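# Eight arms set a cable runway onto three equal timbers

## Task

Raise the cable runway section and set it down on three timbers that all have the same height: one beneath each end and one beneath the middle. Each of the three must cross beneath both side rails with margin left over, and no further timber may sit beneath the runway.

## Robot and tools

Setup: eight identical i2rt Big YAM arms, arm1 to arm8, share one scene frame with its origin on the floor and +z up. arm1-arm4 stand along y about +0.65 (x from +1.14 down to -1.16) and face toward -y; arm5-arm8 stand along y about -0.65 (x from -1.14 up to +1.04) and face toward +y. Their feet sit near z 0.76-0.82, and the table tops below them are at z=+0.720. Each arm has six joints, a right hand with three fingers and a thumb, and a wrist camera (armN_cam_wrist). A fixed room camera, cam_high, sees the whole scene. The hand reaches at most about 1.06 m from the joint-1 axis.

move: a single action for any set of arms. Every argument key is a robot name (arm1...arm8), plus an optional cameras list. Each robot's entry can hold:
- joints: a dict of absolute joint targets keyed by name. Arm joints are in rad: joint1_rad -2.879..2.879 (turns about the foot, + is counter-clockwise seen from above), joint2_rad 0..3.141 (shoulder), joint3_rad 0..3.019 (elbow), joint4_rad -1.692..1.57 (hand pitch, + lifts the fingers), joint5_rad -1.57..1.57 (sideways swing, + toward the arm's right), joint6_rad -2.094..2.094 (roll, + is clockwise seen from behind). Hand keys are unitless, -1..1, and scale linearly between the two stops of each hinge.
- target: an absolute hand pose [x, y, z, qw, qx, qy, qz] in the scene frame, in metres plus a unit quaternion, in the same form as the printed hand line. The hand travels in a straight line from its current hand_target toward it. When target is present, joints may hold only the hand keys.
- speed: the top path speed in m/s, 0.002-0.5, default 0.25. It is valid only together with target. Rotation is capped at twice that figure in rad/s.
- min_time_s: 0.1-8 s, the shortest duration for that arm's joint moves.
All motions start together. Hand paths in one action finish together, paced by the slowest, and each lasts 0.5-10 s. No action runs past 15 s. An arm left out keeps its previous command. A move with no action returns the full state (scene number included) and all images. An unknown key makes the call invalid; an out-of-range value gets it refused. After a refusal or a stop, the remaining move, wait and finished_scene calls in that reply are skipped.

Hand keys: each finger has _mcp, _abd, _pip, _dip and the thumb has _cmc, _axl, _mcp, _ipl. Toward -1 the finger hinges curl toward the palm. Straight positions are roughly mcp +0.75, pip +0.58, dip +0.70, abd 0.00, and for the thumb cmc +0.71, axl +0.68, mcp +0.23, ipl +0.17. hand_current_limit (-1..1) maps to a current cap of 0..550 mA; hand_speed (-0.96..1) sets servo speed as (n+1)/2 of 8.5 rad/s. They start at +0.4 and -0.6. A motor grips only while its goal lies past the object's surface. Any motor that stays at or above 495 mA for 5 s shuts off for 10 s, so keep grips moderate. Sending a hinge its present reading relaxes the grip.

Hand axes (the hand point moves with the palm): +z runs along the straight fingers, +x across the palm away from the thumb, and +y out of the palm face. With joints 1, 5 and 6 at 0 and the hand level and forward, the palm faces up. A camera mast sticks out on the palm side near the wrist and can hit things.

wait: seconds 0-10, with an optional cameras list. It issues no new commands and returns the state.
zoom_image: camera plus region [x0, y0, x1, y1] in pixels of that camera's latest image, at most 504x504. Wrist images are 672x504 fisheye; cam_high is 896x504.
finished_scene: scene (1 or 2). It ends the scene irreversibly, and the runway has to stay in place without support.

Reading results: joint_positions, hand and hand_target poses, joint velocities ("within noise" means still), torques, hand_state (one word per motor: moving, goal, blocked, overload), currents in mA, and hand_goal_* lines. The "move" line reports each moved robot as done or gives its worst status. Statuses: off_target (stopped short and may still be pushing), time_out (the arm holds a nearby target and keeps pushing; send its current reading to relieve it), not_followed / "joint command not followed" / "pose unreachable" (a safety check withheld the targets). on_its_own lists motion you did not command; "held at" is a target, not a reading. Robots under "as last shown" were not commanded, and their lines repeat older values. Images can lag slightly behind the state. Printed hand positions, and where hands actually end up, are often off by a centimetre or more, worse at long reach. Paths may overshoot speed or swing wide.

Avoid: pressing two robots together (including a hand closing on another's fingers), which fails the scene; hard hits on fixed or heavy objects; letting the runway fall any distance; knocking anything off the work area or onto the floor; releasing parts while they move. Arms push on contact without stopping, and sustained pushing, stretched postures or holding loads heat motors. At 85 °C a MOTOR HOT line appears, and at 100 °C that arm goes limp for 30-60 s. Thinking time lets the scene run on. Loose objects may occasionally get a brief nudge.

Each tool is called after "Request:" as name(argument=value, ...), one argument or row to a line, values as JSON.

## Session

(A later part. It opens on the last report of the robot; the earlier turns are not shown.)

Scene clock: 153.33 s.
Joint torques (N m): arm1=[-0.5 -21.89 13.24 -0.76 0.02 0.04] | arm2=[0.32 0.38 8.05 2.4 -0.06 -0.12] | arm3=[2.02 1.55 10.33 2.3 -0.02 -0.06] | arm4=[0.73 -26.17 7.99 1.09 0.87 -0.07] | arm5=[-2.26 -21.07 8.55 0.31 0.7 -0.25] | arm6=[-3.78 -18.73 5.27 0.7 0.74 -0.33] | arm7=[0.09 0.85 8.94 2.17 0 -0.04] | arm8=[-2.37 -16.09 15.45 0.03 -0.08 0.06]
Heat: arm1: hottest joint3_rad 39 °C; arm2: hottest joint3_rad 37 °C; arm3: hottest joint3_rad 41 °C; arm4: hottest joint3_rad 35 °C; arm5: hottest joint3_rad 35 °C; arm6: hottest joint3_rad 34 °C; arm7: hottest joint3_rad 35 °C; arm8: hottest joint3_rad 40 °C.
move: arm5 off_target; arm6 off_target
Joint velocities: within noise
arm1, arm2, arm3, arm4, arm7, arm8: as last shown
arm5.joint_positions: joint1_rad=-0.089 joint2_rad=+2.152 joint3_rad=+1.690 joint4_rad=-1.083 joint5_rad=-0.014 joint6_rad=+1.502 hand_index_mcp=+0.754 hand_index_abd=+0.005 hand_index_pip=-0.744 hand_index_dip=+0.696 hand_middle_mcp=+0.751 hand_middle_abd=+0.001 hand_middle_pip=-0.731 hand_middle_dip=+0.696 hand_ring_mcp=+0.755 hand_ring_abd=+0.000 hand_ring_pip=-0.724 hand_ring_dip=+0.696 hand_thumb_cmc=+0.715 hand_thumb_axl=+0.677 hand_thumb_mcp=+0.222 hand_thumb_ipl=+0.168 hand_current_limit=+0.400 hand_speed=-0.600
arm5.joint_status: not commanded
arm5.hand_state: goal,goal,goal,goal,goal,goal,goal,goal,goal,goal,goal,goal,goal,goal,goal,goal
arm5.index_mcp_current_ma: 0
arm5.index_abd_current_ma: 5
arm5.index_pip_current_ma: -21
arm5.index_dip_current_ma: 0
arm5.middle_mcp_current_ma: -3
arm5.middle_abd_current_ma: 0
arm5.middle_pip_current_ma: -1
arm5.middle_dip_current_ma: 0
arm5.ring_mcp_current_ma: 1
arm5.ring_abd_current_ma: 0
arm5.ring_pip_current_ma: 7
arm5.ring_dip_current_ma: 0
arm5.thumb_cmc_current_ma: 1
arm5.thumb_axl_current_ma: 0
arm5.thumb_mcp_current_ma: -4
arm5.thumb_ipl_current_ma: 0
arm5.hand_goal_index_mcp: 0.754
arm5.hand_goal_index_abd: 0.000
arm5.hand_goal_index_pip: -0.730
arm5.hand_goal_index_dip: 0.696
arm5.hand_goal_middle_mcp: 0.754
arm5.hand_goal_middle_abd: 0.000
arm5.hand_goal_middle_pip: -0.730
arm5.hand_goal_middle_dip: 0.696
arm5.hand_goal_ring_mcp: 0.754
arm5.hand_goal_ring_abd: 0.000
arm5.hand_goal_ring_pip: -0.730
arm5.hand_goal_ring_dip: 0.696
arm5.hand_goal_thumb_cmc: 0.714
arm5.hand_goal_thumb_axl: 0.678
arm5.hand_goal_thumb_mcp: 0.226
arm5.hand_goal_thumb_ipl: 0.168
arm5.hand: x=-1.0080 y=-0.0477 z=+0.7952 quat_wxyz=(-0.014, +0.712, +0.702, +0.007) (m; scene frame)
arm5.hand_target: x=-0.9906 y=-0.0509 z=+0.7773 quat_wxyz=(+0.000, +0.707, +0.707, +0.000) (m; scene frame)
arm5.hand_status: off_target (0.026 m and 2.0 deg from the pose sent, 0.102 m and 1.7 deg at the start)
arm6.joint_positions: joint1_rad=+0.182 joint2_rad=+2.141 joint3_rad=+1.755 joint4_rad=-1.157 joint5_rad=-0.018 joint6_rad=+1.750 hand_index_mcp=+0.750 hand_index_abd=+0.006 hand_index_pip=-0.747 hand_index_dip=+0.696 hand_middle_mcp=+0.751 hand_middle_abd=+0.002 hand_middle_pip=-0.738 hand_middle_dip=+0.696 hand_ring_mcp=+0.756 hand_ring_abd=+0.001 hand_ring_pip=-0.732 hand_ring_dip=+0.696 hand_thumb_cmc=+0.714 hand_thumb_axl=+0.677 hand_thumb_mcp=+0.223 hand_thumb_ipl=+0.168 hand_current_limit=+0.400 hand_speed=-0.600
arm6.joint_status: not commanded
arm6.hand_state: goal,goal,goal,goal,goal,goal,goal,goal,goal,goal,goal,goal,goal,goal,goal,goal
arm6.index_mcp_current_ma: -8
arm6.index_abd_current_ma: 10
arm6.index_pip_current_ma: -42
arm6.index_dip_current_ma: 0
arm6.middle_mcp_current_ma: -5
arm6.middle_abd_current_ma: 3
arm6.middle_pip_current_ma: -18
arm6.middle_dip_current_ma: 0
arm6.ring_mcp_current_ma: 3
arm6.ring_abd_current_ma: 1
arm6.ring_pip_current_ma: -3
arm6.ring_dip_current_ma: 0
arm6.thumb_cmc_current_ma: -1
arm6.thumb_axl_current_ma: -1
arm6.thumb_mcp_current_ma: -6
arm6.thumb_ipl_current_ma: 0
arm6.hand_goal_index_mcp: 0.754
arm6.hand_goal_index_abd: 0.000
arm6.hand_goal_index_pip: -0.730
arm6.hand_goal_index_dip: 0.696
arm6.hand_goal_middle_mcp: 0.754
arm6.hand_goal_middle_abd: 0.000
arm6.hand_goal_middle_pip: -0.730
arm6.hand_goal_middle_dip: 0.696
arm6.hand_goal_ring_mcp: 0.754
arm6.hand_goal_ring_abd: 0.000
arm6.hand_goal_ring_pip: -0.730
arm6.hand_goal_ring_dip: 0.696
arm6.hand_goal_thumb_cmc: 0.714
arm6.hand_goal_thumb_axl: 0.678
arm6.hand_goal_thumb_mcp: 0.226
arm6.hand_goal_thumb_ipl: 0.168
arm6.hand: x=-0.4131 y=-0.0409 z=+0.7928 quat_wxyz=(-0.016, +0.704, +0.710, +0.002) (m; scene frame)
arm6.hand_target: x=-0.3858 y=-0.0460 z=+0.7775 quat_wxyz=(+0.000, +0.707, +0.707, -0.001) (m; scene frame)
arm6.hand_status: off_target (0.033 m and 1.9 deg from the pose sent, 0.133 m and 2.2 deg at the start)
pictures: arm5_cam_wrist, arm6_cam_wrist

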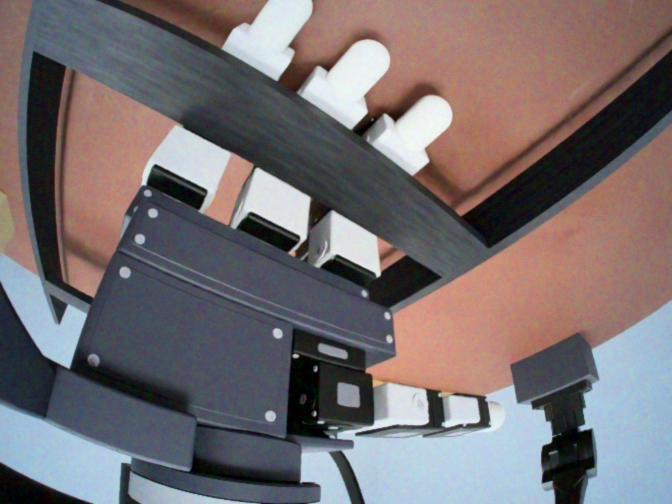

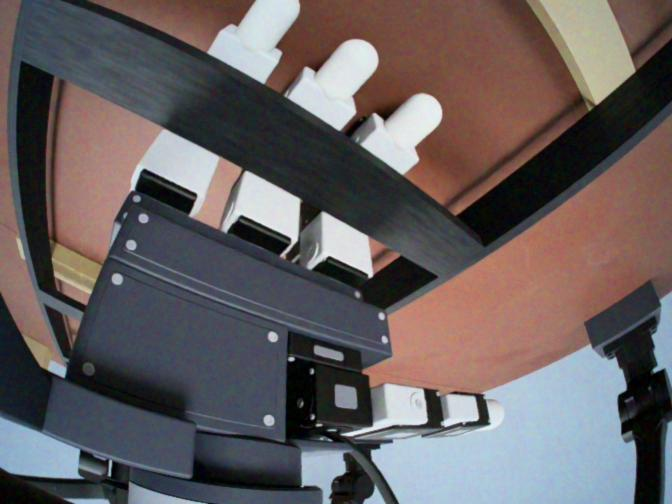

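Request:
move(
  arm1={"target": [1.44, 0.08, 0.77, 0, 1, 0, 0], "speed": 0.15},
  arm8={"target": [1.44, -0.13, 0.78, 0, 0, 1, 0], "speed": 0.15},
  arm5={"joints": {"hand_current_limit": 0.78, "hand_index_mcp": 0.68, "hand_middle_mcp": 0.68, "hand_ring_mcp": 0.68, "hand_index_pip": -0.9, "hand_middle_pip": -0.9, "hand_ring_pip": -0.9, "hand_index_dip": 0.55, "hand_middle_dip": 0.55, "hand_ring_dip": 0.55}},
  arm6={"joints": {"hand_current_limit": 0.78, "hand_index_mcp": 0.68, "hand_middle_mcp": 0.68, "hand_ring_mcp": 0.68, "hand_index_pip": -0.9, "hand_middle_pip": -0.9, "hand_ring_pip": -0.9, "hand_index_dip": 0.55, "hand_middle_dip": 0.55, "hand_ring_dip": 0.55}},
)

Request:
move(
  arm1={"joints": {"joint2_rad": 2.38, "joint3_rad": 1.38}, "min_time_s": 3},
  arm8={"joints": {"joint2_rad": 2.33, "joint3_rad": 1.42}, "min_time_s": 3},
  arm4={"target": [-1.42, 0.0, 0.885, 0.0308, 0.7064, -0.7064, 0.0308], "speed": 0.05},
  arm5={"target": [-1.00, -0.05, 0.885, -0.0308, 0.7064, 0.7064, 0.0308], "speed": 0.05},
  arm6={"target": [-0.405, -0.045, 0.87, -0.0308, 0.7064, 0.7064, 0.0308], "speed": 0.05},
  cameras=["arm4_cam_wrist", "arm5_cam_wrist", "arm6_cam_wrist", "cam_high"],
)

Scene clock: 157.63 s.
Joint torques (N m): arm1=[-1.55 -16.56 6.91 0.5 -0.04 -0.14] | arm2=[0.38 0.32 8.06 2.41 -0.06 -0.12] | arm3=[1.08 0.97 10.56 2.45 0 -0.1] | arm4=[0.73 -26.17 7.99 1.07 0.87 -0.07] | arm5=[-1.96 -21.66 8.54 0.31 0.89 -0.2] | arm6=[-3.78 -18.73 5.87 0.46 0.95 -0.27] | arm7=[0.09 0.79 8.94 2.17 0 -0.04] | arm8=[-0.09 -13.27 7.1 1.02 -0.06 0.16]
Heat: arm1: hottest joint3_rad 39 °C; arm2: hottest joint3_rad 37 °C; arm3: hottest joint3_rad 41 °C; arm4: hottest joint3_rad 35 °C; arm5: hottest joint3_rad 34 °C; arm6: hottest joint2_rad 33 °C; arm7: hottest joint3_rad 35 °C; arm8: hottest joint3_rad 41 °C.
move: arm1 off_target; arm5 off_target; arm6 off_target; arm8 off_target
Joint velocities: within noise
arm1.joint_positions: joint1_rad=+0.610 joint2_rad=+1.980 joint3_rad=+1.492 joint4_rad=-1.021 joint5_rad=+0.002 joint6_rad=+0.604 hand_index_mcp=-0.381 hand_index_abd=+0.000 hand_index_pip=-0.619 hand_index_dip=-0.517 hand_middle_mcp=-0.376 hand_middle_abd=+0.000 hand_middle_pip=-0.624 hand_middle_dip=-0.515 hand_ring_mcp=-0.375 hand_ring_abd=+0.000 hand_ring_pip=-0.624 hand_ring_dip=-0.513 hand_thumb_cmc=+0.715 hand_thumb_axl=+0.677 hand_thumb_mcp=+0.221 hand_thumb_ipl=+0.168 hand_current_limit=+0.400 hand_speed=-0.600
arm1.joint_status: not commanded
arm1.hand_state: blocked,goal,blocked,blocked,blocked,goal,blocked,blocked,blocked,goal,blocked,blocked,goal,goal,goal,goal
arm1.index_mcp_current_ma: 160
arm1.index_abd_current_ma: 1
arm1.index_pip_current_ma: 246
arm1.index_dip_current_ma: 123
arm1.middle_mcp_current_ma: 182
arm1.middle_abd_current_ma: 1
arm1.middle_pip_current_ma: 223
arm1.middle_dip_current_ma: 134
arm1.ring_mcp_current_ma: 185
arm1.ring_abd_current_ma: 1
arm1.ring_pip_current_ma: 221
arm1.ring_dip_current_ma: 139
arm1.thumb_cmc_current_ma: 2
arm1.thumb_axl_current_ma: -2
arm1.thumb_mcp_current_ma: -18
arm1.thumb_ipl_current_ma: -1
arm1.hand_goal_index_mcp: -0.420
arm1.hand_goal_index_abd: 0.000
arm1.hand_goal_index_pip: -0.680
arm1.hand_goal_index_dip: -0.550
arm1.hand_goal_middle_mcp: -0.420
arm1.hand_goal_middle_abd: 0.000
arm1.hand_goal_middle_pip: -0.680
arm1.hand_goal_middle_dip: -0.550
arm1.hand_goal_ring_mcp: -0.420
arm1.hand_goal_ring_abd: 0.000
arm1.hand_goal_ring_pip: -0.680
arm1.hand_goal_ring_dip: -0.550
arm1.hand_goal_thumb_cmc: 0.714
arm1.hand_goal_thumb_axl: 0.678
arm1.hand_goal_thumb_mcp: 0.226
arm1.hand_goal_thumb_ipl: 0.168
arm1.hand: x=+1.4482 y=+0.0744 z=+0.8157 quat_wxyz=(+0.027, +1.000, -0.001, +0.016) (m; scene frame)
arm1.hand_target: x=+1.4388 y=+0.0824 z=+0.7718 quat_wxyz=(+0.000, +1.000, +0.000, +0.000) (m; scene frame)
arm1.hand_status: off_target (0.047 m and 3.6 deg from the pose sent, 0.161 m and 2.1 deg at the start)
arm2.joint_positions: joint1_rad=+0.431 joint2_rad=+0.643 joint3_rad=+1.391 joint4_rad=-1.326 joint5_rad=-0.070 joint6_rad=+1.127 hand_index_mcp=+0.754 hand_index_abd=+0.000 hand_index_pip=+0.577 hand_index_dip=+0.696 hand_middle_mcp=+0.754 hand_middle_abd=+0.000 hand_middle_pip=+0.577 hand_middle_dip=+0.696 hand_ring_mcp=+0.754 hand_ring_abd=+0.000 hand_ring_pip=+0.577 hand_ring_dip=+0.696 hand_thumb_cmc=+0.714 hand_thumb_axl=+0.677 hand_thumb_mcp=+0.226 hand_thumb_ipl=+0.168 hand_current_limit=+0.400 hand_speed=-0.600
arm2.joint_status: not commanded
arm2.hand_state: goal,goal,goal,goal,goal,goal,goal,goal,goal,goal,goal,goal,goal,goal,goal,goal
arm2.index_mcp_current_ma: 0
arm2.index_abd_current_ma: 0
arm2.index_pip_current_ma: 1
arm2.index_dip_current_ma: 0
arm2.middle_mcp_current_ma: 0
arm2.middle_abd_current_ma: 0
arm2.middle_pip_current_ma: 1
arm2.middle_dip_current_ma: 0
arm2.ring_mcp_current_ma: 0
arm2.ring_abd_current_ma: 0
arm2.ring_pip_current_ma: 1
arm2.ring_dip_current_ma: 0
arm2.thumb_cmc_current_ma: 0
arm2.thumb_axl_current_ma: -1
arm2.thumb_mcp_current_ma: 0
arm2.thumb_ipl_current_ma: 0
arm2.hand_goal_index_mcp: 0.754
arm2.hand_goal_index_abd: 0.000
arm2.hand_goal_index_pip: 0.576
arm2.hand_goal_index_dip: 0.696
arm2.hand_goal_middle_mcp: 0.754
arm2.hand_goal_middle_abd: 0.000
arm2.hand_goal_middle_pip: 0.576
arm2.hand_goal_middle_dip: 0.696
arm2.hand_goal_ring_mcp: 0.754
arm2.hand_goal_ring_abd: 0.000
arm2.hand_goal_ring_pip: 0.576
arm2.hand_goal_ring_dip: 0.696
arm2.hand_goal_thumb_cmc: 0.714
arm2.hand_goal_thumb_axl: 0.678
arm2.hand_goal_thumb_mcp: 0.226
arm2.hand_goal_thumb_ipl: 0.168
arm2.hand: x=+0.4696 y=+0.3737 z=+1.3616 quat_wxyz=(+0.322, +0.826, -0.300, +0.353) (m; scene frame)
arm2.hand_target: x=+0.4687 y=+0.3758 z=+1.3722 quat_wxyz=(+0.329, +0.821, -0.298, +0.360) (m; scene frame)
arm2.hand_status: not commanded
arm3.joint_positions: joint1_rad=-0.328 joint2_rad=+0.627 joint3_rad=+1.432 joint4_rad=-1.325 joint5_rad=+0.071 joint6_rad=+1.066 hand_index_mcp=+0.755 hand_index_abd=+0.000 hand_index_pip=+0.577 hand_index_dip=+0.696 hand_middle_mcp=+0.755 hand_middle_abd=+0.000 hand_middle_pip=+0.577 hand_middle_dip=+0.696 hand_ring_mcp=+0.755 hand_ring_abd=+0.000 hand_ring_pip=+0.577 hand_ring_dip=+0.696 hand_thumb_cmc=+0.715 hand_thumb_axl=+0.677 hand_thumb_mcp=+0.226 hand_thumb_ipl=+0.168 hand_current_limit=+0.400 hand_speed=-0.600
arm3.joint_status: not commanded
arm3.hand_state: goal,goal,goal,goal,goal,goal,goal,goal,goal,goal,goal,goal,goal,goal,goal,goal
arm3.index_mcp_current_ma: 1
arm3.index_abd_current_ma: 0
arm3.index_pip_current_ma: 0
arm3.index_dip_current_ma: 0
arm3.middle_mcp_current_ma: 1
arm3.middle_abd_current_ma: 0
arm3.middle_pip_current_ma: 0
arm3.middle_dip_current_ma: 0
arm3.ring_mcp_current_ma: 1
arm3.ring_abd_current_ma: 0
arm3.ring_pip_current_ma: 0
arm3.ring_dip_current_ma: 0
arm3.thumb_cmc_current_ma: 1
arm3.thumb_axl_current_ma: 0
arm3.thumb_mcp_current_ma: 0
arm3.thumb_ipl_current_ma: 0
arm3.hand_goal_index_mcp: 0.754
arm3.hand_goal_index_abd: 0.000
arm3.hand_goal_index_pip: 0.576
arm3.hand_goal_index_dip: 0.696
arm3.hand_goal_middle_mcp: 0.754
arm3.hand_goal_middle_abd: 0.000
arm3.hand_goal_middle_pip: 0.576
arm3.hand_goal_middle_dip: 0.696
arm3.hand_goal_ring_mcp: 0.754
arm3.hand_goal_ring_abd: 0.000
arm3.hand_goal_ring_pip: 0.576
arm3.hand_goal_ring_dip: 0.696
arm3.hand_goal_thumb_cmc: 0.714
arm3.hand_goal_thumb_axl: 0.678
arm3.hand_goal_thumb_mcp: 0.226
arm3.hand_goal_thumb_ipl: 0.168
arm3.hand: x=-0.5962 y=+0.4581 z=+1.3731 quat_wxyz=(+0.487, +0.643, -0.575, +0.140) (m; scene frame)
arm3.hand_target: x=-0.5949 y=+0.4612 z=+1.3861 quat_wxyz=(+0.499, +0.637, -0.570, +0.145) (m; scene frame)
arm3.hand_status: not commanded
arm4: as last shown
arm4.hand: x=-1.4083 y=+0.0058 z=+0.7825 quat_wxyz=(-0.021, +0.711, -0.703, -0.004) (m; scene frame)
arm5.joint_positions: joint1_rad=-0.089 joint2_rad=+2.155 joint3_rad=+1.690 joint4_rad=-1.083 joint5_rad=-0.018 joint6_rad=+1.497 hand_index_mcp=+0.709 hand_index_abd=+0.003 hand_index_pip=-0.893 hand_index_dip=+0.554 hand_middle_mcp=+0.686 hand_middle_abd=+0.001 hand_middle_pip=-0.892 hand_middle_dip=+0.554 hand_ring_mcp=+0.687 hand_ring_abd=+0.000 hand_ring_pip=-0.892 hand_ring_dip=+0.553 hand_thumb_cmc=+0.715 hand_thumb_axl=+0.677 hand_thumb_mcp=+0.222 hand_thumb_ipl=+0.168 hand_current_limit=+0.780 hand_speed=-0.600
arm5.joint_status: hand_index_mcp off_target (ended at +0.709, target +0.680); the others done
arm5.hand_state: blocked,goal,goal,goal,goal,goal,goal,goal,goal,goal,goal,goal,goal,goal,goal,goal
arm5.index_mcp_current_ma: 63
arm5.index_abd_current_ma: 2
arm5.index_pip_current_ma: 8
arm5.index_dip_current_ma: 3
arm5.middle_mcp_current_ma: 7
arm5.middle_abd_current_ma: 0
arm5.middle_pip_current_ma: 10
arm5.middle_dip_current_ma: 4
arm5.ring_mcp_current_ma: 9
arm5.ring_abd_current_ma: 0
arm5.ring_pip_current_ma: 9
arm5.ring_dip_current_ma: 3
arm5.thumb_cmc_current_ma: 0
arm5.thumb_axl_current_ma: 0
arm5.thumb_mcp_current_ma: -4
arm5.thumb_ipl_current_ma: 0
arm5.hand_goal_index_mcp: 0.680
arm5.hand_goal_index_abd: 0.000
arm5.hand_goal_index_pip: -0.900
arm5.hand_goal_index_dip: 0.550
arm5.hand_goal_middle_mcp: 0.680
arm5.hand_goal_middle_abd: 0.000
arm5.hand_goal_middle_pip: -0.900
arm5.hand_goal_middle_dip: 0.550
arm5.hand_goal_ring_mcp: 0.680
arm5.hand_goal_ring_abd: 0.000
arm5.hand_goal_ring_pip: -0.900
arm5.hand_goal_ring_dip: 0.550
arm5.hand_goal_thumb_cmc: 0.714
arm5.hand_goal_thumb_axl: 0.678
arm5.hand_goal_thumb_mcp: 0.226
arm5.hand_goal_thumb_ipl: 0.168
arm5.hand: x=-1.0087 y=-0.0476 z=+0.7929 quat_wxyz=(-0.015, +0.710, +0.704, +0.004) (m; scene frame)
arm5.hand_target: x=-0.9905 y=-0.0509 z=+0.7775 quat_wxyz=(+0.000, +0.707, +0.707, +0.000) (m; scene frame)
arm5.hand_status: not commanded
arm6.joint_positions: joint1_rad=+0.182 joint2_rad=+2.141 joint3_rad=+1.747 joint4_rad=-1.150 joint5_rad=-0.022 joint6_rad=+1.744 hand_index_mcp=+0.701 hand_index_abd=+0.003 hand_index_pip=-0.892 hand_index_dip=+0.554 hand_middle_mcp=+0.691 hand_middle_abd=+0.002 hand_middle_pip=-0.893 hand_middle_dip=+0.553 hand_ring_mcp=+0.685 hand_ring_abd=+0.001 hand_ring_pip=-0.891 hand_ring_dip=+0.553 hand_thumb_cmc=+0.713 hand_thumb_axl=+0.677 hand_thumb_mcp=+0.223 hand_thumb_ipl=+0.168 hand_current_limit=+0.780 hand_speed=-0.600
arm6.joint_status: hand_index_mcp off_target (ended at +0.701, target +0.680); the others done
arm6.hand_state: blocked,goal,goal,goal,goal,goal,goal,goal,goal,goal,goal,goal,goal,goal,goal,goal
arm6.index_mcp_current_ma: 61
arm6.index_abd_current_ma: 5
arm6.index_pip_current_ma: 17
arm6.index_dip_current_ma: 6
arm6.middle_mcp_current_ma: 27
arm6.middle_abd_current_ma: 3
arm6.middle_pip_current_ma: 14
arm6.middle_dip_current_ma: 5
arm6.ring_mcp_current_ma: 11
arm6.ring_abd_current_ma: 1
arm6.ring_pip_current_ma: 19
arm6.ring_dip_current_ma: 6
arm6.thumb_cmc_current_ma: -1
arm6.thumb_axl_current_ma: -1
arm6.thumb_mcp_current_ma: -6
arm6.thumb_ipl_current_ma: 0
arm6.hand_goal_index_mcp: 0.680
arm6.hand_goal_index_abd: 0.000
arm6.hand_goal_index_pip: -0.900
arm6.hand_goal_index_dip: 0.550
arm6.hand_goal_middle_mcp: 0.680
arm6.hand_goal_middle_abd: 0.000
arm6.hand_goal_middle_pip: -0.900
arm6.hand_goal_middle_dip: 0.550
arm6.hand_goal_ring_mcp: 0.680
arm6.hand_goal_ring_abd: 0.000
arm6.hand_goal_ring_pip: -0.900
arm6.hand_goal_ring_dip: 0.550
arm6.hand_goal_thumb_cmc: 0.714
arm6.hand_goal_thumb_axl: 0.678
arm6.hand_goal_thumb_mcp: 0.226
arm6.hand_goal_thumb_ipl: 0.168
arm6.hand: x=-0.4135 y=-0.0420 z=+0.7896 quat_wxyz=(-0.017, +0.702, +0.712, +0.000) (m; scene frame)
arm6.hand_target: x=-0.3858 y=-0.0460 z=+0.7775 quat_wxyz=(+0.000, +0.707, +0.707, -0.001) (m; scene frame)
arm6.hand_status: not commanded
arm7.joint_positions: joint1_rad=+0.367 joint2_rad=+0.617 joint3_rad=+1.384 joint4_rad=-1.165 joint5_rad=-0.073 joint6_rad=+1.168 hand_index_mcp=+0.754 hand_index_abd=+0.001 hand_index_pip=+0.577 hand_index_dip=+0.696 hand_middle_mcp=+0.754 hand_middle_abd=+0.001 hand_middle_pip=+0.577 hand_middle_dip=+0.696 hand_ring_mcp=+0.754 hand_ring_abd=+0.001 hand_ring_pip=+0.577 hand_ring_dip=+0.696 hand_thumb_cmc=+0.714 hand_thumb_axl=+0.677 hand_thumb_mcp=+0.226 hand_thumb_ipl=+0.168 hand_current_limit=+0.400 hand_speed=-0.600
arm7.joint_status: not commanded
arm7.hand_state: goal,goal,goal,goal,goal,goal,goal,goal,goal,goal,goal,goal,goal,goal,goal,goal
arm7.index_mcp_current_ma: 0
arm7.index_abd_current_ma: 1
arm7.index_pip_current_ma: 1
arm7.index_dip_current_ma: 0
arm7.middle_mcp_current_ma: 0
arm7.middle_abd_current_ma: 1
arm7.middle_pip_current_ma: 1
arm7.middle_dip_current_ma: 0
arm7.ring_mcp_current_ma: 0
arm7.ring_abd_current_ma: 1
arm7.ring_pip_current_ma: 1
arm7.ring_dip_current_ma: 0
arm7.thumb_cmc_current_ma: 0
arm7.thumb_axl_current_ma: -1
arm7.thumb_mcp_current_ma: 0
arm7.thumb_ipl_current_ma: -1
arm7.hand_goal_index_mcp: 0.754
arm7.hand_goal_index_abd: 0.000
arm7.hand_goal_index_pip: 0.576
arm7.hand_goal_index_dip: 0.696
arm7.hand_goal_middle_mcp: 0.754
arm7.hand_goal_middle_abd: 0.000
arm7.hand_goal_middle_pip: 0.576
arm7.hand_goal_middle_dip: 0.696
arm7.hand_goal_ring_mcp: 0.754
arm7.hand_goal_ring_abd: 0.000
arm7.hand_goal_ring_pip: 0.576
arm7.hand_goal_ring_dip: 0.696
arm7.hand_goal_thumb_cmc: 0.714
arm7.hand_goal_thumb_axl: 0.678
arm7.hand_goal_thumb_mcp: 0.226
arm7.hand_goal_thumb_ipl: 0.168
arm7.hand: x=+0.3998 y=-0.3676 z=+1.3608 quat_wxyz=(-0.391, +0.324, +0.771, +0.385) (m; scene frame)
arm7.hand_target: x=+0.4008 y=-0.3710 z=+1.3746 quat_wxyz=(-0.400, +0.320, +0.763, +0.394) (m; scene frame)
arm7.hand_status: not commanded
arm8.joint_positions: joint1_rad=-0.718 joint2_rad=+1.961 joint3_rad=+1.520 joint4_rad=-1.084 joint5_rad=-0.001 joint6_rad=-0.725 hand_index_mcp=-0.384 hand_index_abd=+0.001 hand_index_pip=-0.616 hand_index_dip=-0.520 hand_middle_mcp=-0.387 hand_middle_abd=+0.001 hand_middle_pip=-0.612 hand_middle_dip=-0.524 hand_ring_mcp=-0.428 hand_ring_abd=+0.001 hand_ring_pip=-0.548 hand_ring_dip=-0.588 hand_thumb_cmc=+0.715 hand_thumb_axl=+0.677 hand_thumb_mcp=+0.222 hand_thumb_ipl=+0.168 hand_current_limit=+0.400 hand_speed=-0.600
arm8.joint_status: not commanded
arm8.hand_state: blocked,goal,blocked,blocked,blocked,goal,blocked,blocked,blocked,goal,blocked,goal,goal,goal,goal,goal
arm8.index_mcp_current_ma: 120
arm8.index_abd_current_ma: 1
arm8.index_pip_current_ma: 224
arm8.index_dip_current_ma: 89
arm8.middle_mcp_current_ma: 106
arm8.middle_abd_current_ma: 2
arm8.middle_pip_current_ma: 240
arm8.middle_dip_current_ma: 75
arm8.ring_mcp_current_ma: 64
arm8.ring_abd_current_ma: 2
arm8.ring_pip_current_ma: 257
arm8.ring_dip_current_ma: 29
arm8.thumb_cmc_current_ma: 1
arm8.thumb_axl_current_ma: -1
arm8.thumb_mcp_current_ma: -11
arm8.thumb_ipl_current_ma: 0
arm8.hand_goal_index_mcp: -0.420
arm8.hand_goal_index_abd: 0.000
arm8.hand_goal_index_pip: -0.680
arm8.hand_goal_index_dip: -0.550
arm8.hand_goal_middle_mcp: -0.420
arm8.hand_goal_middle_abd: 0.000
arm8.hand_goal_middle_pip: -0.680
arm8.hand_goal_middle_dip: -0.550
arm8.hand_goal_ring_mcp: -0.450
arm8.hand_goal_ring_abd: 0.000
arm8.hand_goal_ring_pip: -0.620
arm8.hand_goal_ring_dip: -0.600
arm8.hand_goal_thumb_cmc: 0.714
arm8.hand_goal_thumb_axl: 0.678
arm8.hand_goal_thumb_mcp: 0.226
arm8.hand_goal_thumb_ipl: 0.168
arm8.hand: x=+1.4516 y=-0.1283 z=+0.8061 quat_wxyz=(+0.012, +0.000, +1.000, +0.015) (m; scene frame)
arm8.hand_target: x=+1.4397 y=-0.1307 z=+0.7807 quat_wxyz=(+0.000, +0.000, +1.000, +0.000) (m; scene frame)
arm8.hand_status: off_target (0.029 m and 2.2 deg from the pose sent, 0.129 m and 4.6 deg at the start)
pictures: none

Scene clock: 163.60 s.
Joint torques (N m): arm1=[-1.9 9.41 -1.94 0.43 -1.16 -0.14] | arm2=[0.38 0.32 8.06 2.4 -0.06 -0.13] | arm3=[1.73 1.03 10.62 2.35 -0.02 -0.08] | arm4=[0.5 -29.04 10.35 0.08 0.47 -0.03] | arm5=[-0.67 -29.51 10.33 -0.5 0.6 -0.05] | arm6=[-1.49 -24 8.24 -0.36 1.16 0] | arm7=[0.09 0.91 8.92 2.17 0 -0.04] | arm8=[-0.15 4.84 -1.35 0.57 1.01 0.16]
Heat: arm1: hottest joint3_rad 38 °C; arm2: hottest joint3_rad 37 °C; arm3: hottest joint3_rad 41 °C; arm4: hottest joint3_rad 36 °C; arm5: hottest joint3_rad 34 °C; arm6: hottest joint2_rad 34 °C; arm7: hottest joint3_rad 35 °C; arm8: hottest joint3_rad 40 °C.
move: arm1 time_out; arm4 off_target; arm5 off_target; arm6 off_target; arm8 time_out
Joint velocities: within noise
arm1.joint_positions: joint1_rad=+0.615 joint2_rad=+2.033 joint3_rad=+1.502 joint4_rad=-1.021 joint5_rad=+0.030 joint6_rad=+0.604 hand_index_mcp=-0.390 hand_index_abd=+0.000 hand_index_pip=-0.609 hand_index_dip=-0.528 hand_middle_mcp=-0.377 hand_middle_abd=+0.000 hand_middle_pip=-0.624 hand_middle_dip=-0.515 hand_ring_mcp=-0.375 hand_ring_abd=+0.000 hand_ring_pip=-0.624 hand_ring_dip=-0.513 hand_thumb_cmc=+0.715 hand_thumb_axl=+0.677 hand_thumb_mcp=+0.221 hand_thumb_ipl=+0.168 hand_current_limit=+0.400 hand_speed=-0.600
arm1.joint_status: joint2_rad time_out (moved +0.053 of +0.400); joint3_rad time_out (moved +0.010 of -0.112)
arm1.hand_state: blocked,goal,blocked,blocked,blocked,goal,blocked,blocked,blocked,goal,blocked,blocked,goal,goal,goal,goal
arm1.index_mcp_current_ma: 116
arm1.index_abd_current_ma: 1
arm1.index_pip_current_ma: 291
arm1.index_dip_current_ma: 77
arm1.middle_mcp_current_ma: 176
arm1.middle_abd_current_ma: 1
arm1.middle_pip_current_ma: 223
arm1.middle_dip_current_ma: 133
arm1.ring_mcp_current_ma: 185
arm1.ring_abd_current_ma: 1
arm1.ring_pip_current_ma: 221
arm1.ring_dip_current_ma: 139
arm1.thumb_cmc_current_ma: 2
arm1.thumb_axl_current_ma: -2
arm1.thumb_mcp_current_ma: -18
arm1.thumb_ipl_current_ma: -1
arm1.hand_goal_index_mcp: -0.420
arm1.hand_goal_index_abd: 0.000
arm1.hand_goal_index_pip: -0.680
arm1.hand_goal_index_dip: -0.550
arm1.hand_goal_middle_mcp: -0.420
arm1.hand_goal_middle_abd: 0.000
arm1.hand_goal_middle_pip: -0.680
arm1.hand_goal_middle_dip: -0.550
arm1.hand_goal_ring_mcp: -0.420
arm1.hand_goal_ring_abd: 0.000
arm1.hand_goal_ring_pip: -0.680
arm1.hand_goal_ring_dip: -0.550
arm1.hand_goal_thumb_cmc: 0.714
arm1.hand_goal_thumb_axl: 0.678
arm1.hand_goal_thumb_mcp: 0.226
arm1.hand_goal_thumb_ipl: 0.168
arm1.on_its_own: joint2_rad reads +2.033 and still pushes toward +2.380 since a time_out; joint3_rad reads +1.502 and still pushes toward +1.389 since a time_out; joint5_rad reads +0.030 and still pushes toward -0.003 since a time_out
arm1.hand: x=+1.4462 y=+0.0746 z=+0.7888 quat_wxyz=(+0.018, +1.000, +0.001, -0.008) (m; scene frame)
arm1.hand_target: x=+1.3655 y=+0.1898 z=+0.5609 quat_wxyz=(-0.174, +0.978, -0.001, -0.117) (m; scene frame)
arm1.hand_status: not commanded
arm2, arm3, arm7: as last shown
arm4.joint_positions: joint1_rad=-0.219 joint2_rad=+2.272 joint3_rad=+2.020 joint4_rad=-1.312 joint5_rad=-0.016 joint6_rad=+1.310 hand_index_mcp=+0.719 hand_index_abd=-0.002 hand_index_pip=-0.878 hand_index_dip=+0.557 hand_middle_mcp=+0.717 hand_middle_abd=-0.002 hand_middle_pip=-0.876 hand_middle_dip=+0.556 hand_ring_mcp=+0.715 hand_ring_abd=-0.002 hand_ring_pip=-0.875 hand_ring_dip=+0.555 hand_thumb_cmc=+0.714 hand_thumb_axl=+0.677 hand_thumb_mcp=+0.222 hand_thumb_ipl=+0.168 hand_current_limit=+0.780 hand_speed=-0.600
arm4.joint_status: not commanded
arm4.hand_state: goal,goal,blocked,goal,goal,goal,blocked,goal,goal,goal,blocked,goal,goal,goal,goal,goal
arm4.index_mcp_current_ma: 79
arm4.index_abd_current_ma: -4
arm4.index_pip_current_ma: 90
arm4.index_dip_current_ma: 26
arm4.middle_mcp_current_ma: 72
arm4.middle_abd_current_ma: -6
arm4.middle_pip_current_ma: 94
arm4.middle_dip_current_ma: 23
arm4.ring_mcp_current_ma: 61
arm4.ring_abd_current_ma: -5
arm4.ring_pip_current_ma: 102
arm4.ring_dip_current_ma: 18
arm4.thumb_cmc_current_ma: 0
arm4.thumb_axl_current_ma: -3
arm4.thumb_mcp_current_ma: -17
arm4.thumb_ipl_current_ma: -1
arm4.hand_goal_index_mcp: 0.700
arm4.hand_goal_index_abd: 0.000
arm4.hand_goal_index_pip: -0.900
arm4.hand_goal_index_dip: 0.550
arm4.hand_goal_middle_mcp: 0.700
arm4.hand_goal_middle_abd: 0.000
arm4.hand_goal_middle_pip: -0.900
arm4.hand_goal_middle_dip: 0.550
arm4.hand_goal_ring_mcp: 0.700
arm4.hand_goal_ring_abd: 0.000
arm4.hand_goal_ring_pip: -0.900
arm4.hand_goal_ring_dip: 0.550
arm4.hand_goal_thumb_cmc: 0.714
arm4.hand_goal_thumb_axl: 0.678
arm4.hand_goal_thumb_mcp: 0.226
arm4.hand_goal_thumb_ipl: 0.168
arm4.hand: x=-1.4058 y=+0.0100 z=+0.8323 quat_wxyz=(-0.005, +0.714, -0.700, +0.013) (m; scene frame)
arm4.hand_target: x=-1.4195 y=+0.0019 z=+0.8842 quat_wxyz=(+0.031, +0.706, -0.707, +0.031) (m; scene frame)
arm4.hand_status: off_target (0.056 m and 4.7 deg from the pose sent, 0.103 m and 7.2 deg at the start)
arm5.joint_positions: joint1_rad=-0.091 joint2_rad=+2.082 joint3_rad=+1.685 joint4_rad=-1.164 joint5_rad=-0.018 joint6_rad=+1.492 hand_index_mcp=+0.701 hand_index_abd=-0.002 hand_index_pip=-0.893 hand_index_dip=+0.554 hand_middle_mcp=+0.692 hand_middle_abd=+0.000 hand_middle_pip=-0.889 hand_middle_dip=+0.554 hand_ring_mcp=+0.692 hand_ring_abd=+0.001 hand_ring_pip=-0.882 hand_ring_dip=+0.553 hand_thumb_cmc=+0.715 hand_thumb_axl=+0.677 hand_thumb_mcp=+0.222 hand_thumb_ipl=+0.168 hand_current_limit=+0.780 hand_speed=-0.600
arm5.joint_status: not commanded
arm5.hand_state: blocked,goal,goal,goal,goal,goal,goal,goal,goal,goal,goal,goal,goal,goal,goal,goal
arm5.index_mcp_current_ma: 39
arm5.index_abd_current_ma: -1
arm5.index_pip_current_ma: 8
arm5.index_dip_current_ma: 3
arm5.middle_mcp_current_ma: 18
arm5.middle_abd_current_ma: 0
arm5.middle_pip_current_ma: 15
arm5.middle_dip_current_ma: 4
arm5.ring_mcp_current_ma: 19
arm5.ring_abd_current_ma: 0
arm5.ring_pip_current_ma: 28
arm5.ring_dip_current_ma: 3
arm5.thumb_cmc_current_ma: 0
arm5.thumb_axl_current_ma: 0
arm5.thumb_mcp_current_ma: -4
arm5.thumb_ipl_current_ma: 0
arm5.hand_goal_index_mcp: 0.680
arm5.hand_goal_index_abd: 0.000
arm5.hand_goal_index_pip: -0.900
arm5.hand_goal_index_dip: 0.550
arm5.hand_goal_middle_mcp: 0.680
arm5.hand_goal_middle_abd: 0.000
arm5.hand_goal_middle_pip: -0.900
arm5.hand_goal_middle_dip: 0.550
arm5.hand_goal_ring_mcp: 0.680
arm5.hand_goal_ring_abd: 0.000
arm5.hand_goal_ring_pip: -0.900
arm5.hand_goal_ring_dip: 0.550
arm5.hand_goal_thumb_cmc: 0.714
arm5.hand_goal_thumb_axl: 0.678
arm5.hand_goal_thumb_mcp: 0.226
arm5.hand_goal_thumb_ipl: 0.168
arm5.hand: x=-1.0088 y=-0.0607 z=+0.8356 quat_wxyz=(-0.011, +0.709, +0.705, +0.000) (m; scene frame)
arm5.hand_target: x=-1.0001 y=-0.0516 z=+0.8839 quat_wxyz=(-0.030, +0.707, +0.706, +0.031) (m; scene frame)
arm5.hand_status: off_target (0.051 m and 4.2 deg from the pose sent, 0.093 m and 3.6 deg at the start)
arm6.joint_positions: joint1_rad=+0.187 joint2_rad=+2.090 joint3_rad=+1.747 joint4_rad=-1.207 joint5_rad=-0.010 joint6_rad=+1.750 hand_index_mcp=+0.698 hand_index_abd=+0.001 hand_index_pip=-0.892 hand_index_dip=+0.554 hand_middle_mcp=+0.693 hand_middle_abd=+0.001 hand_middle_pip=-0.893 hand_middle_dip=+0.553 hand_ring_mcp=+0.693 hand_ring_abd=+0.003 hand_ring_pip=-0.891 hand_ring_dip=+0.553 hand_thumb_cmc=+0.713 hand_thumb_axl=+0.677 hand_thumb_mcp=+0.223 hand_thumb_ipl=+0.168 hand_current_limit=+0.780 hand_speed=-0.600
arm6.joint_status: not commanded
arm6.hand_state: goal,goal,goal,goal,goal,goal,goal,goal,goal,goal,goal,goal,goal,goal,goal,goal
arm6.index_mcp_current_ma: 50
arm6.index_abd_current_ma: 2
arm6.index_pip_current_ma: 17
arm6.index_dip_current_ma: 6
arm6.middle_mcp_current_ma: 34
arm6.middle_abd_current_ma: 2
arm6.middle_pip_current_ma: 14
arm6.middle_dip_current_ma: 5
arm6.ring_mcp_current_ma: 33
arm6.ring_abd_current_ma: 4
arm6.ring_pip_current_ma: 19
arm6.ring_dip_current_ma: 6
arm6.thumb_cmc_current_ma: -1
arm6.thumb_axl_current_ma: -1
arm6.thumb_mcp_current_ma: -6
arm6.thumb_ipl_current_ma: 0
arm6.hand_goal_index_mcp: 0.680
arm6.hand_goal_index_abd: 0.000
arm6.hand_goal_index_pip: -0.900
arm6.hand_goal_index_dip: 0.550
arm6.hand_goal_middle_mcp: 0.680
arm6.hand_goal_middle_abd: 0.000
arm6.hand_goal_middle_pip: -0.900
arm6.hand_goal_middle_dip: 0.550
arm6.hand_goal_ring_mcp: 0.680
arm6.hand_goal_ring_abd: 0.000
arm6.hand_goal_ring_pip: -0.900
arm6.hand_goal_ring_dip: 0.550
arm6.hand_goal_thumb_cmc: 0.714
arm6.hand_goal_thumb_axl: 0.678
arm6.hand_goal_thumb_mcp: 0.226
arm6.hand_goal_thumb_ipl: 0.168
arm6.hand: x=-0.4125 y=-0.0515 z=+0.8219 quat_wxyz=(-0.011, +0.703, +0.711, +0.003) (m; scene frame)
arm6.hand_target: x=-0.4048 y=-0.0461 z=+0.8685 quat_wxyz=(-0.031, +0.707, +0.706, +0.031) (m; scene frame)
arm6.hand_status: off_target (0.049 m and 4.0 deg from the pose sent, 0.081 m and 4.0 deg at the start)
arm8.joint_positions: joint1_rad=-0.718 joint2_rad=+2.036 joint3_rad=+1.549 joint4_rad=-1.073 joint5_rad=-0.028 joint6_rad=-0.724 hand_index_mcp=-0.394 hand_index_abd=+0.001 hand_index_pip=-0.607 hand_index_dip=-0.529 hand_middle_mcp=-0.414 hand_middle_abd=+0.001 hand_middle_pip=-0.586 hand_middle_dip=-0.552 hand_ring_mcp=-0.441 hand_ring_abd=+0.001 hand_ring_pip=-0.544 hand_ring_dip=-0.594 hand_thumb_cmc=+0.715 hand_thumb_axl=+0.677 hand_thumb_mcp=+0.222 hand_thumb_ipl=+0.168 hand_current_limit=+0.400 hand_speed=-0.600
arm8.joint_status: joint2_rad time_out (moved +0.075 of +0.369); joint3_rad time_out (moved +0.029 of -0.100)
arm8.hand_state: blocked,goal,blocked,blocked,goal,goal,blocked,goal,goal,goal,blocked,goal,goal,goal,goal,goal
arm8.index_mcp_current_ma: 79
arm8.index_abd_current_ma: 1
arm8.index_pip_current_ma: 259
arm8.index_dip_current_ma: 59
arm8.middle_mcp_current_ma: 15
arm8.middle_abd_current_ma: 2
arm8.middle_pip_current_ma: 357
arm8.middle_dip_current_ma: -3
arm8.ring_mcp_current_ma: 22
arm8.ring_abd_current_ma: 2
arm8.ring_pip_current_ma: 276
arm8.ring_dip_current_ma: 12
arm8.thumb_cmc_current_ma: 1
arm8.thumb_axl_current_ma: -1
arm8.thumb_mcp_current_ma: -11
arm8.thumb_ipl_current_ma: 0
arm8.hand_goal_index_mcp: -0.420
arm8.hand_goal_index_abd: 0.000
arm8.hand_goal_index_pip: -0.680
arm8.hand_goal_index_dip: -0.550
arm8.hand_goal_middle_mcp: -0.420
arm8.hand_goal_middle_abd: 0.000
arm8.hand_goal_middle_pip: -0.680
arm8.hand_goal_middle_dip: -0.550
arm8.hand_goal_ring_mcp: -0.450
arm8.hand_goal_ring_abd: 0.000
arm8.hand_goal_ring_pip: -0.620
arm8.hand_goal_ring_dip: -0.600
arm8.hand_goal_thumb_cmc: 0.714
arm8.hand_goal_thumb_axl: 0.678
arm8.hand_goal_thumb_mcp: 0.226
arm8.hand_goal_thumb_ipl: 0.168
arm8.on_its_own: joint2_rad reads +2.036 and still pushes toward +2.330 since a time_out; joint3_rad reads +1.549 and still pushes toward +1.430 since a time_out; hand_middle_mcp moved -0.026 to your old target -0.420; hand_middle_dip moved -0.028 to your old target -0.550
arm8.hand: x=+1.4527 y=-0.1200 z=+0.7719 quat_wxyz=(-0.010, +0.000, +1.000, +0.011) (m; scene frame)
arm8.hand_target: x=+1.3665 y=-0.2153 z=+0.5593 quat_wxyz=(-0.133, +0.000, +0.979, -0.154) (m; scene frame)
arm8.hand_status: not commanded
pictures: arm4_cam_wrist, arm5_cam_wrist, arm6_cam_wrist, cam_high

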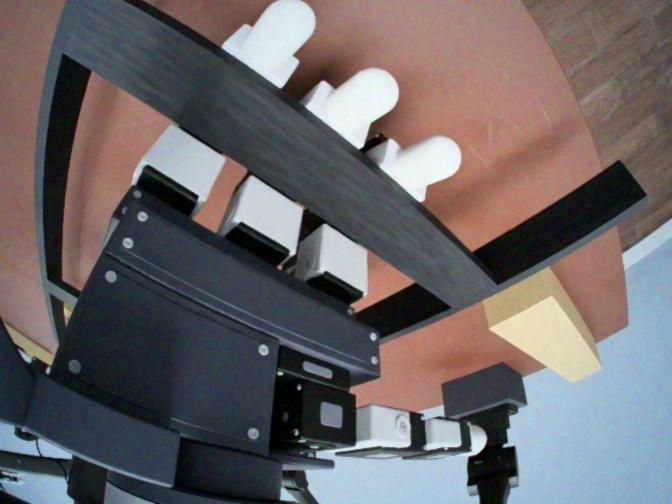

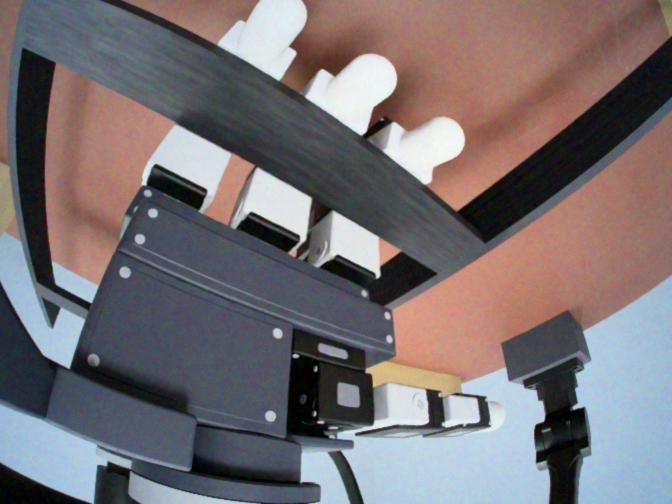

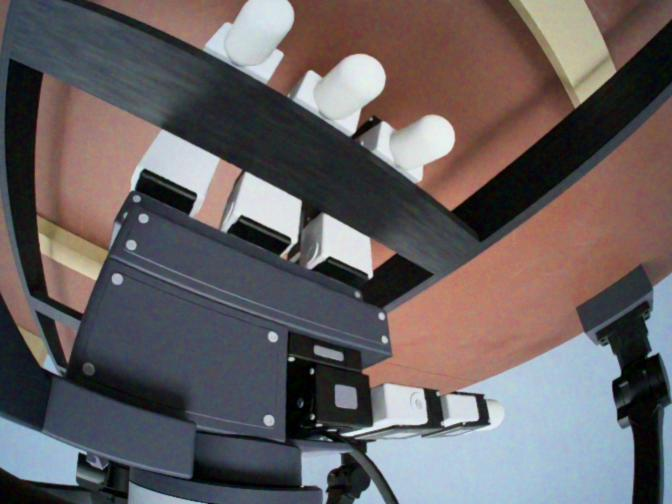

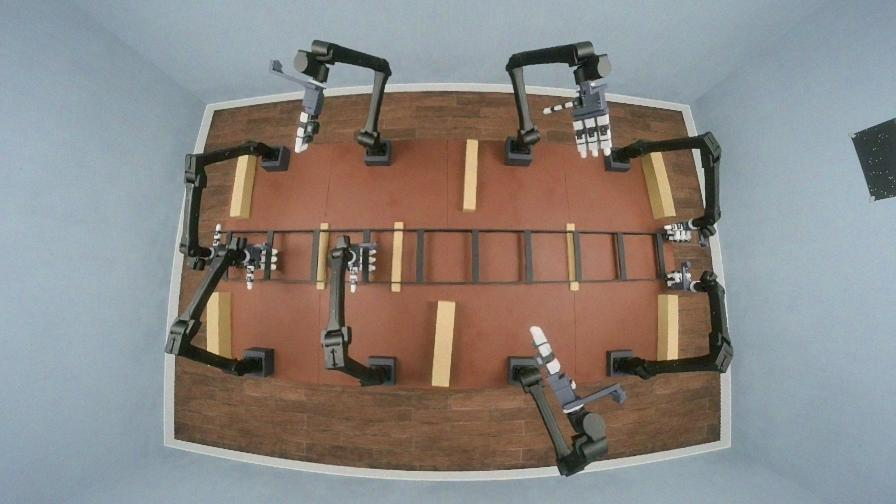

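Request:
move(
  arm1={"joints": {"joint2_rad": 2.05, "joint3_rad": 1.50}, "min_time_s": 3},
  arm8={"joints": {"joint2_rad": 2.04, "joint3_rad": 1.55}, "min_time_s": 3},
  cameras=["cam_high"],
)

Scene clock: 167.90 s.
Joint torques (N m): arm1=[-1.38 -19.43 7.35 0.47 -0.37 -0.11] | arm2=[0.38 0.26 8.06 2.4 -0.06 -0.12] | arm3=[1.2 1.73 10.65 2.18 -0.01 -0.12] | arm4=[0.5 -30.04 10.29 0.06 0.73 -0.01] | arm5=[-0.85 -30.62 10.52 -0.57 0.61 -0.01] | arm6=[-1.61 -24 8.72 -0.59 1.16 0] | arm7=[0.09 0.91 8.94 2.17 0 -0.04] | arm8=[-0.32 -13.68 8.05 0.58 0.45 0.08]
Heat: arm1: hottest joint3_rad 37 °C; arm2: hottest joint3_rad 37 °C; arm3: hottest joint3_rad 41 °C; arm4: hottest joint3_rad 36 °C; arm5: hottest joint3_rad 35 °C; arm6: hottest joint2_rad 35 °C; arm7: hottest joint3_rad 35 °C; arm8: hottest joint3_rad 40 °C.
move: arm1 done; arm8 done
Joint velocities: within noise
arm1.joint_positions: joint1_rad=+0.609 joint2_rad=+2.015 joint3_rad=+1.514 joint4_rad=-1.021 joint5_rad=+0.010 joint6_rad=+0.602 hand_index_mcp=-0.388 hand_index_abd=+0.000 hand_index_pip=-0.609 hand_index_dip=-0.528 hand_middle_mcp=-0.376 hand_middle_abd=+0.000 hand_middle_pip=-0.624 hand_middle_dip=-0.515 hand_ring_mcp=-0.375 hand_ring_abd=+0.000 hand_ring_pip=-0.624 hand_ring_dip=-0.513 hand_thumb_cmc=+0.715 hand_thumb_axl=+0.677 hand_thumb_mcp=+0.221 hand_thumb_ipl=+0.168 hand_current_limit=+0.400 hand_speed=-0.600
arm1.joint_status: all done
arm1.hand_state: blocked,goal,blocked,blocked,blocked,goal,blocked,blocked,blocked,goal,blocked,blocked,goal,goal,goal,goal
arm1.index_mcp_current_ma: 126
arm1.index_abd_current_ma: 1
arm1.index_pip_current_ma: 291
arm1.index_dip_current_ma: 77
arm1.middle_mcp_current_ma: 181
arm1.middle_abd_current_ma: 1
arm1.middle_pip_current_ma: 223
arm1.middle_dip_current_ma: 133
arm1.ring_mcp_current_ma: 185
arm1.ring_abd_current_ma: 1
arm1.ring_pip_current_ma: 221
arm1.ring_dip_current_ma: 139
arm1.thumb_cmc_current_ma: 2
arm1.thumb_axl_current_ma: -2
arm1.thumb_mcp_current_ma: -18
arm1.thumb_ipl_current_ma: -1
arm1.hand_goal_index_mcp: -0.420
arm1.hand_goal_index_abd: 0.000
arm1.hand_goal_index_pip: -0.680
arm1.hand_goal_index_dip: -0.550
arm1.hand_goal_middle_mcp: -0.420
arm1.hand_goal_middle_abd: 0.000
arm1.hand_goal_middle_pip: -0.680
arm1.hand_goal_middle_dip: -0.550
arm1.hand_goal_ring_mcp: -0.420
arm1.hand_goal_ring_abd: 0.000
arm1.hand_goal_ring_pip: -0.680
arm1.hand_goal_ring_dip: -0.550
arm1.hand_goal_thumb_cmc: 0.714
arm1.hand_goal_thumb_axl: 0.678
arm1.hand_goal_thumb_mcp: 0.226
arm1.hand_goal_thumb_ipl: 0.168
arm1.hand: x=+1.4497 y=+0.0685 z=+0.8035 quat_wxyz=(+0.024, +1.000, -0.001, +0.009) (m; scene frame)
arm1.hand_target: x=+1.4450 y=+0.0731 z=+0.7764 quat_wxyz=(+0.007, +1.000, +0.000, +0.005) (m; scene frame)
arm1.hand_status: not commanded
arm2, arm3, arm4, arm5, arm6, arm7: as last shown
arm4.joint_positions: joint1_rad=-0.219 joint2_rad=+2.283 joint3_rad=+2.020 joint4_rad=-1.312 joint5_rad=-0.022 joint6_rad=+1.308 hand_index_mcp=+0.726 hand_index_abd=-0.001 hand_index_pip=-0.859 hand_index_dip=+0.559 hand_middle_mcp=+0.725 hand_middle_abd=-0.001 hand_middle_pip=-0.864 hand_middle_dip=+0.560 hand_ring_mcp=+0.723 hand_ring_abd=+0.000 hand_ring_pip=-0.866 hand_ring_dip=+0.558 hand_thumb_cmc=+0.714 hand_thumb_axl=+0.677 hand_thumb_mcp=+0.222 hand_thumb_ipl=+0.168 hand_current_limit=+0.780 hand_speed=-0.600
arm4.hand_state: blocked,goal,blocked,goal,blocked,goal,blocked,goal,blocked,goal,blocked,goal,goal,goal,goal,goal
arm4.index_mcp_current_ma: 111
arm4.index_abd_current_ma: -2
arm4.index_pip_current_ma: 173
arm4.index_dip_current_ma: 32
arm4.middle_mcp_current_ma: 107
arm4.middle_abd_current_ma: -3
arm4.middle_pip_current_ma: 148
arm4.middle_dip_current_ma: 37
arm4.ring_mcp_current_ma: 97
arm4.ring_abd_current_ma: -1
arm4.ring_pip_current_ma: 143
arm4.ring_dip_current_ma: 28
arm4.hand: x=-1.4047 y=+0.0108 z=+0.8244 quat_wxyz=(-0.011, +0.714, -0.700, +0.012) (m; scene frame)
arm4.hand_target: x=-1.4195 y=+0.0018 z=+0.8843 quat_wxyz=(+0.031, +0.706, -0.706, +0.031) (m; scene frame)
arm5.joint_positions: joint1_rad=-0.091 joint2_rad=+2.093 joint3_rad=+1.682 joint4_rad=-1.162 joint5_rad=-0.018 joint6_rad=+1.489 hand_index_mcp=+0.709 hand_index_abd=-0.004 hand_index_pip=-0.893 hand_index_dip=+0.554 hand_middle_mcp=+0.691 hand_middle_abd=+0.000 hand_middle_pip=-0.892 hand_middle_dip=+0.554 hand_ring_mcp=+0.686 hand_ring_abd=+0.001 hand_ring_pip=-0.889 hand_ring_dip=+0.553 hand_thumb_cmc=+0.715 hand_thumb_axl=+0.677 hand_thumb_mcp=+0.222 hand_thumb_ipl=+0.168 hand_current_limit=+0.780 hand_speed=-0.600
arm5.index_mcp_current_ma: 61
arm5.index_abd_current_ma: -3
arm5.middle_mcp_current_ma: 17
arm5.middle_pip_current_ma: 10
arm5.ring_mcp_current_ma: 8
arm5.ring_pip_current_ma: 16
arm5.hand: x=-1.0089 y=-0.0623 z=+0.8280 quat_wxyz=(-0.007, +0.708, +0.706, -0.005) (m; scene frame)
arm5.hand_target: x=-1.0001 y=-0.0514 z=+0.8840 quat_wxyz=(-0.030, +0.707, +0.706, +0.031) (m; scene frame)
arm6.joint_positions: joint1_rad=+0.188 joint2_rad=+2.090 joint3_rad=+1.740 joint4_rad=-1.202 joint5_rad=-0.010 joint6_rad=+1.750 hand_index_mcp=+0.699 hand_index_abd=+0.001 hand_index_pip=-0.892 hand_index_dip=+0.554 hand_middle_mcp=+0.697 hand_middle_abd=+0.001 hand_middle_pip=-0.893 hand_middle_dip=+0.553 hand_ring_mcp=+0.695 hand_ring_abd=+0.002 hand_ring_pip=-0.891 hand_ring_dip=+0.553 hand_thumb_cmc=+0.713 hand_thumb_axl=+0.677 hand_thumb_mcp=+0.223 hand_thumb_ipl=+0.168 hand_current_limit=+0.780 hand_speed=-0.600
arm6.index_mcp_current_ma: 52
arm6.middle_mcp_current_ma: 44
arm6.ring_mcp_current_ma: 40
arm6.ring_abd_current_ma: 2
arm6.hand: x=-0.4130 y=-0.0528 z=+0.8194 quat_wxyz=(-0.010, +0.703, +0.712, +0.003) (m; scene frame)
arm6.hand_target: x=-0.4050 y=-0.0460 z=+0.8686 quat_wxyz=(-0.031, +0.707, +0.706, +0.031) (m; scene frame)
arm8.joint_positions: joint1_rad=-0.715 joint2_rad=+2.012 joint3_rad=+1.561 joint4_rad=-1.073 joint5_rad=-0.014 joint6_rad=-0.716 hand_index_mcp=-0.389 hand_index_abd=+0.001 hand_index_pip=-0.607 hand_index_dip=-0.529 hand_middle_mcp=-0.401 hand_middle_abd=+0.001 hand_middle_pip=-0.590 hand_middle_dip=-0.544 hand_ring_mcp=-0.438 hand_ring_abd=+0.001 hand_ring_pip=-0.544 hand_ring_dip=-0.594 hand_thumb_cmc=+0.715 hand_thumb_axl=+0.677 hand_thumb_mcp=+0.222 hand_thumb_ipl=+0.168 hand_current_limit=+0.400 hand_speed=-0.600
arm8.joint_status: all done
arm8.hand_state: blocked,goal,blocked,blocked,goal,goal,blocked,goal,goal,goal,blocked,goal,goal,goal,goal,goal
arm8.index_mcp_current_ma: 100
arm8.index_abd_current_ma: 1
arm8.index_pip_current_ma: 259
arm8.index_dip_current_ma: 59
arm8.middle_mcp_current_ma: 55
arm8.middle_abd_current_ma: 2
arm8.middle_pip_current_ma: 336
arm8.middle_dip_current_ma: 14
arm8.ring_mcp_current_ma: 31
arm8.ring_abd_current_ma: 2
arm8.ring_pip_current_ma: 276
arm8.ring_dip_current_ma: 13
arm8.thumb_cmc_current_ma: 1
arm8.thumb_axl_current_ma: -1
arm8.thumb_mcp_current_ma: -11
arm8.thumb_ipl_current_ma: 0
arm8.hand_goal_index_mcp: -0.420
arm8.hand_goal_index_abd: 0.000
arm8.hand_goal_index_pip: -0.680
arm8.hand_goal_index_dip: -0.550
arm8.hand_goal_middle_mcp: -0.420
arm8.hand_goal_middle_abd: 0.000
arm8.hand_goal_middle_pip: -0.680
arm8.hand_goal_middle_dip: -0.550
arm8.hand_goal_ring_mcp: -0.450
arm8.hand_goal_ring_abd: 0.000
arm8.hand_goal_ring_pip: -0.620
arm8.hand_goal_ring_dip: -0.600
arm8.hand_goal_thumb_cmc: 0.714
arm8.hand_goal_thumb_axl: 0.678
arm8.hand_goal_thumb_mcp: 0.226
arm8.hand_goal_thumb_ipl: 0.168
arm8.hand: x=+1.4593 y=-0.1148 z=+0.7926 quat_wxyz=(+0.008, +0.003, +1.000, +0.020) (m; scene frame)
arm8.hand_target: x=+1.4504 y=-0.1183 z=+0.7690 quat_wxyz=(+0.000, +0.000, +1.000, +0.000) (m; scene frame)
arm8.hand_status: not commanded
pictures: cam_high

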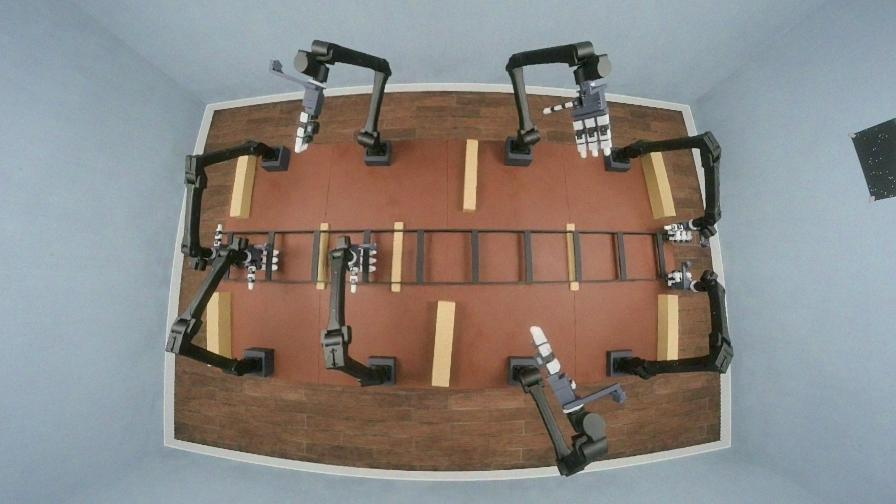

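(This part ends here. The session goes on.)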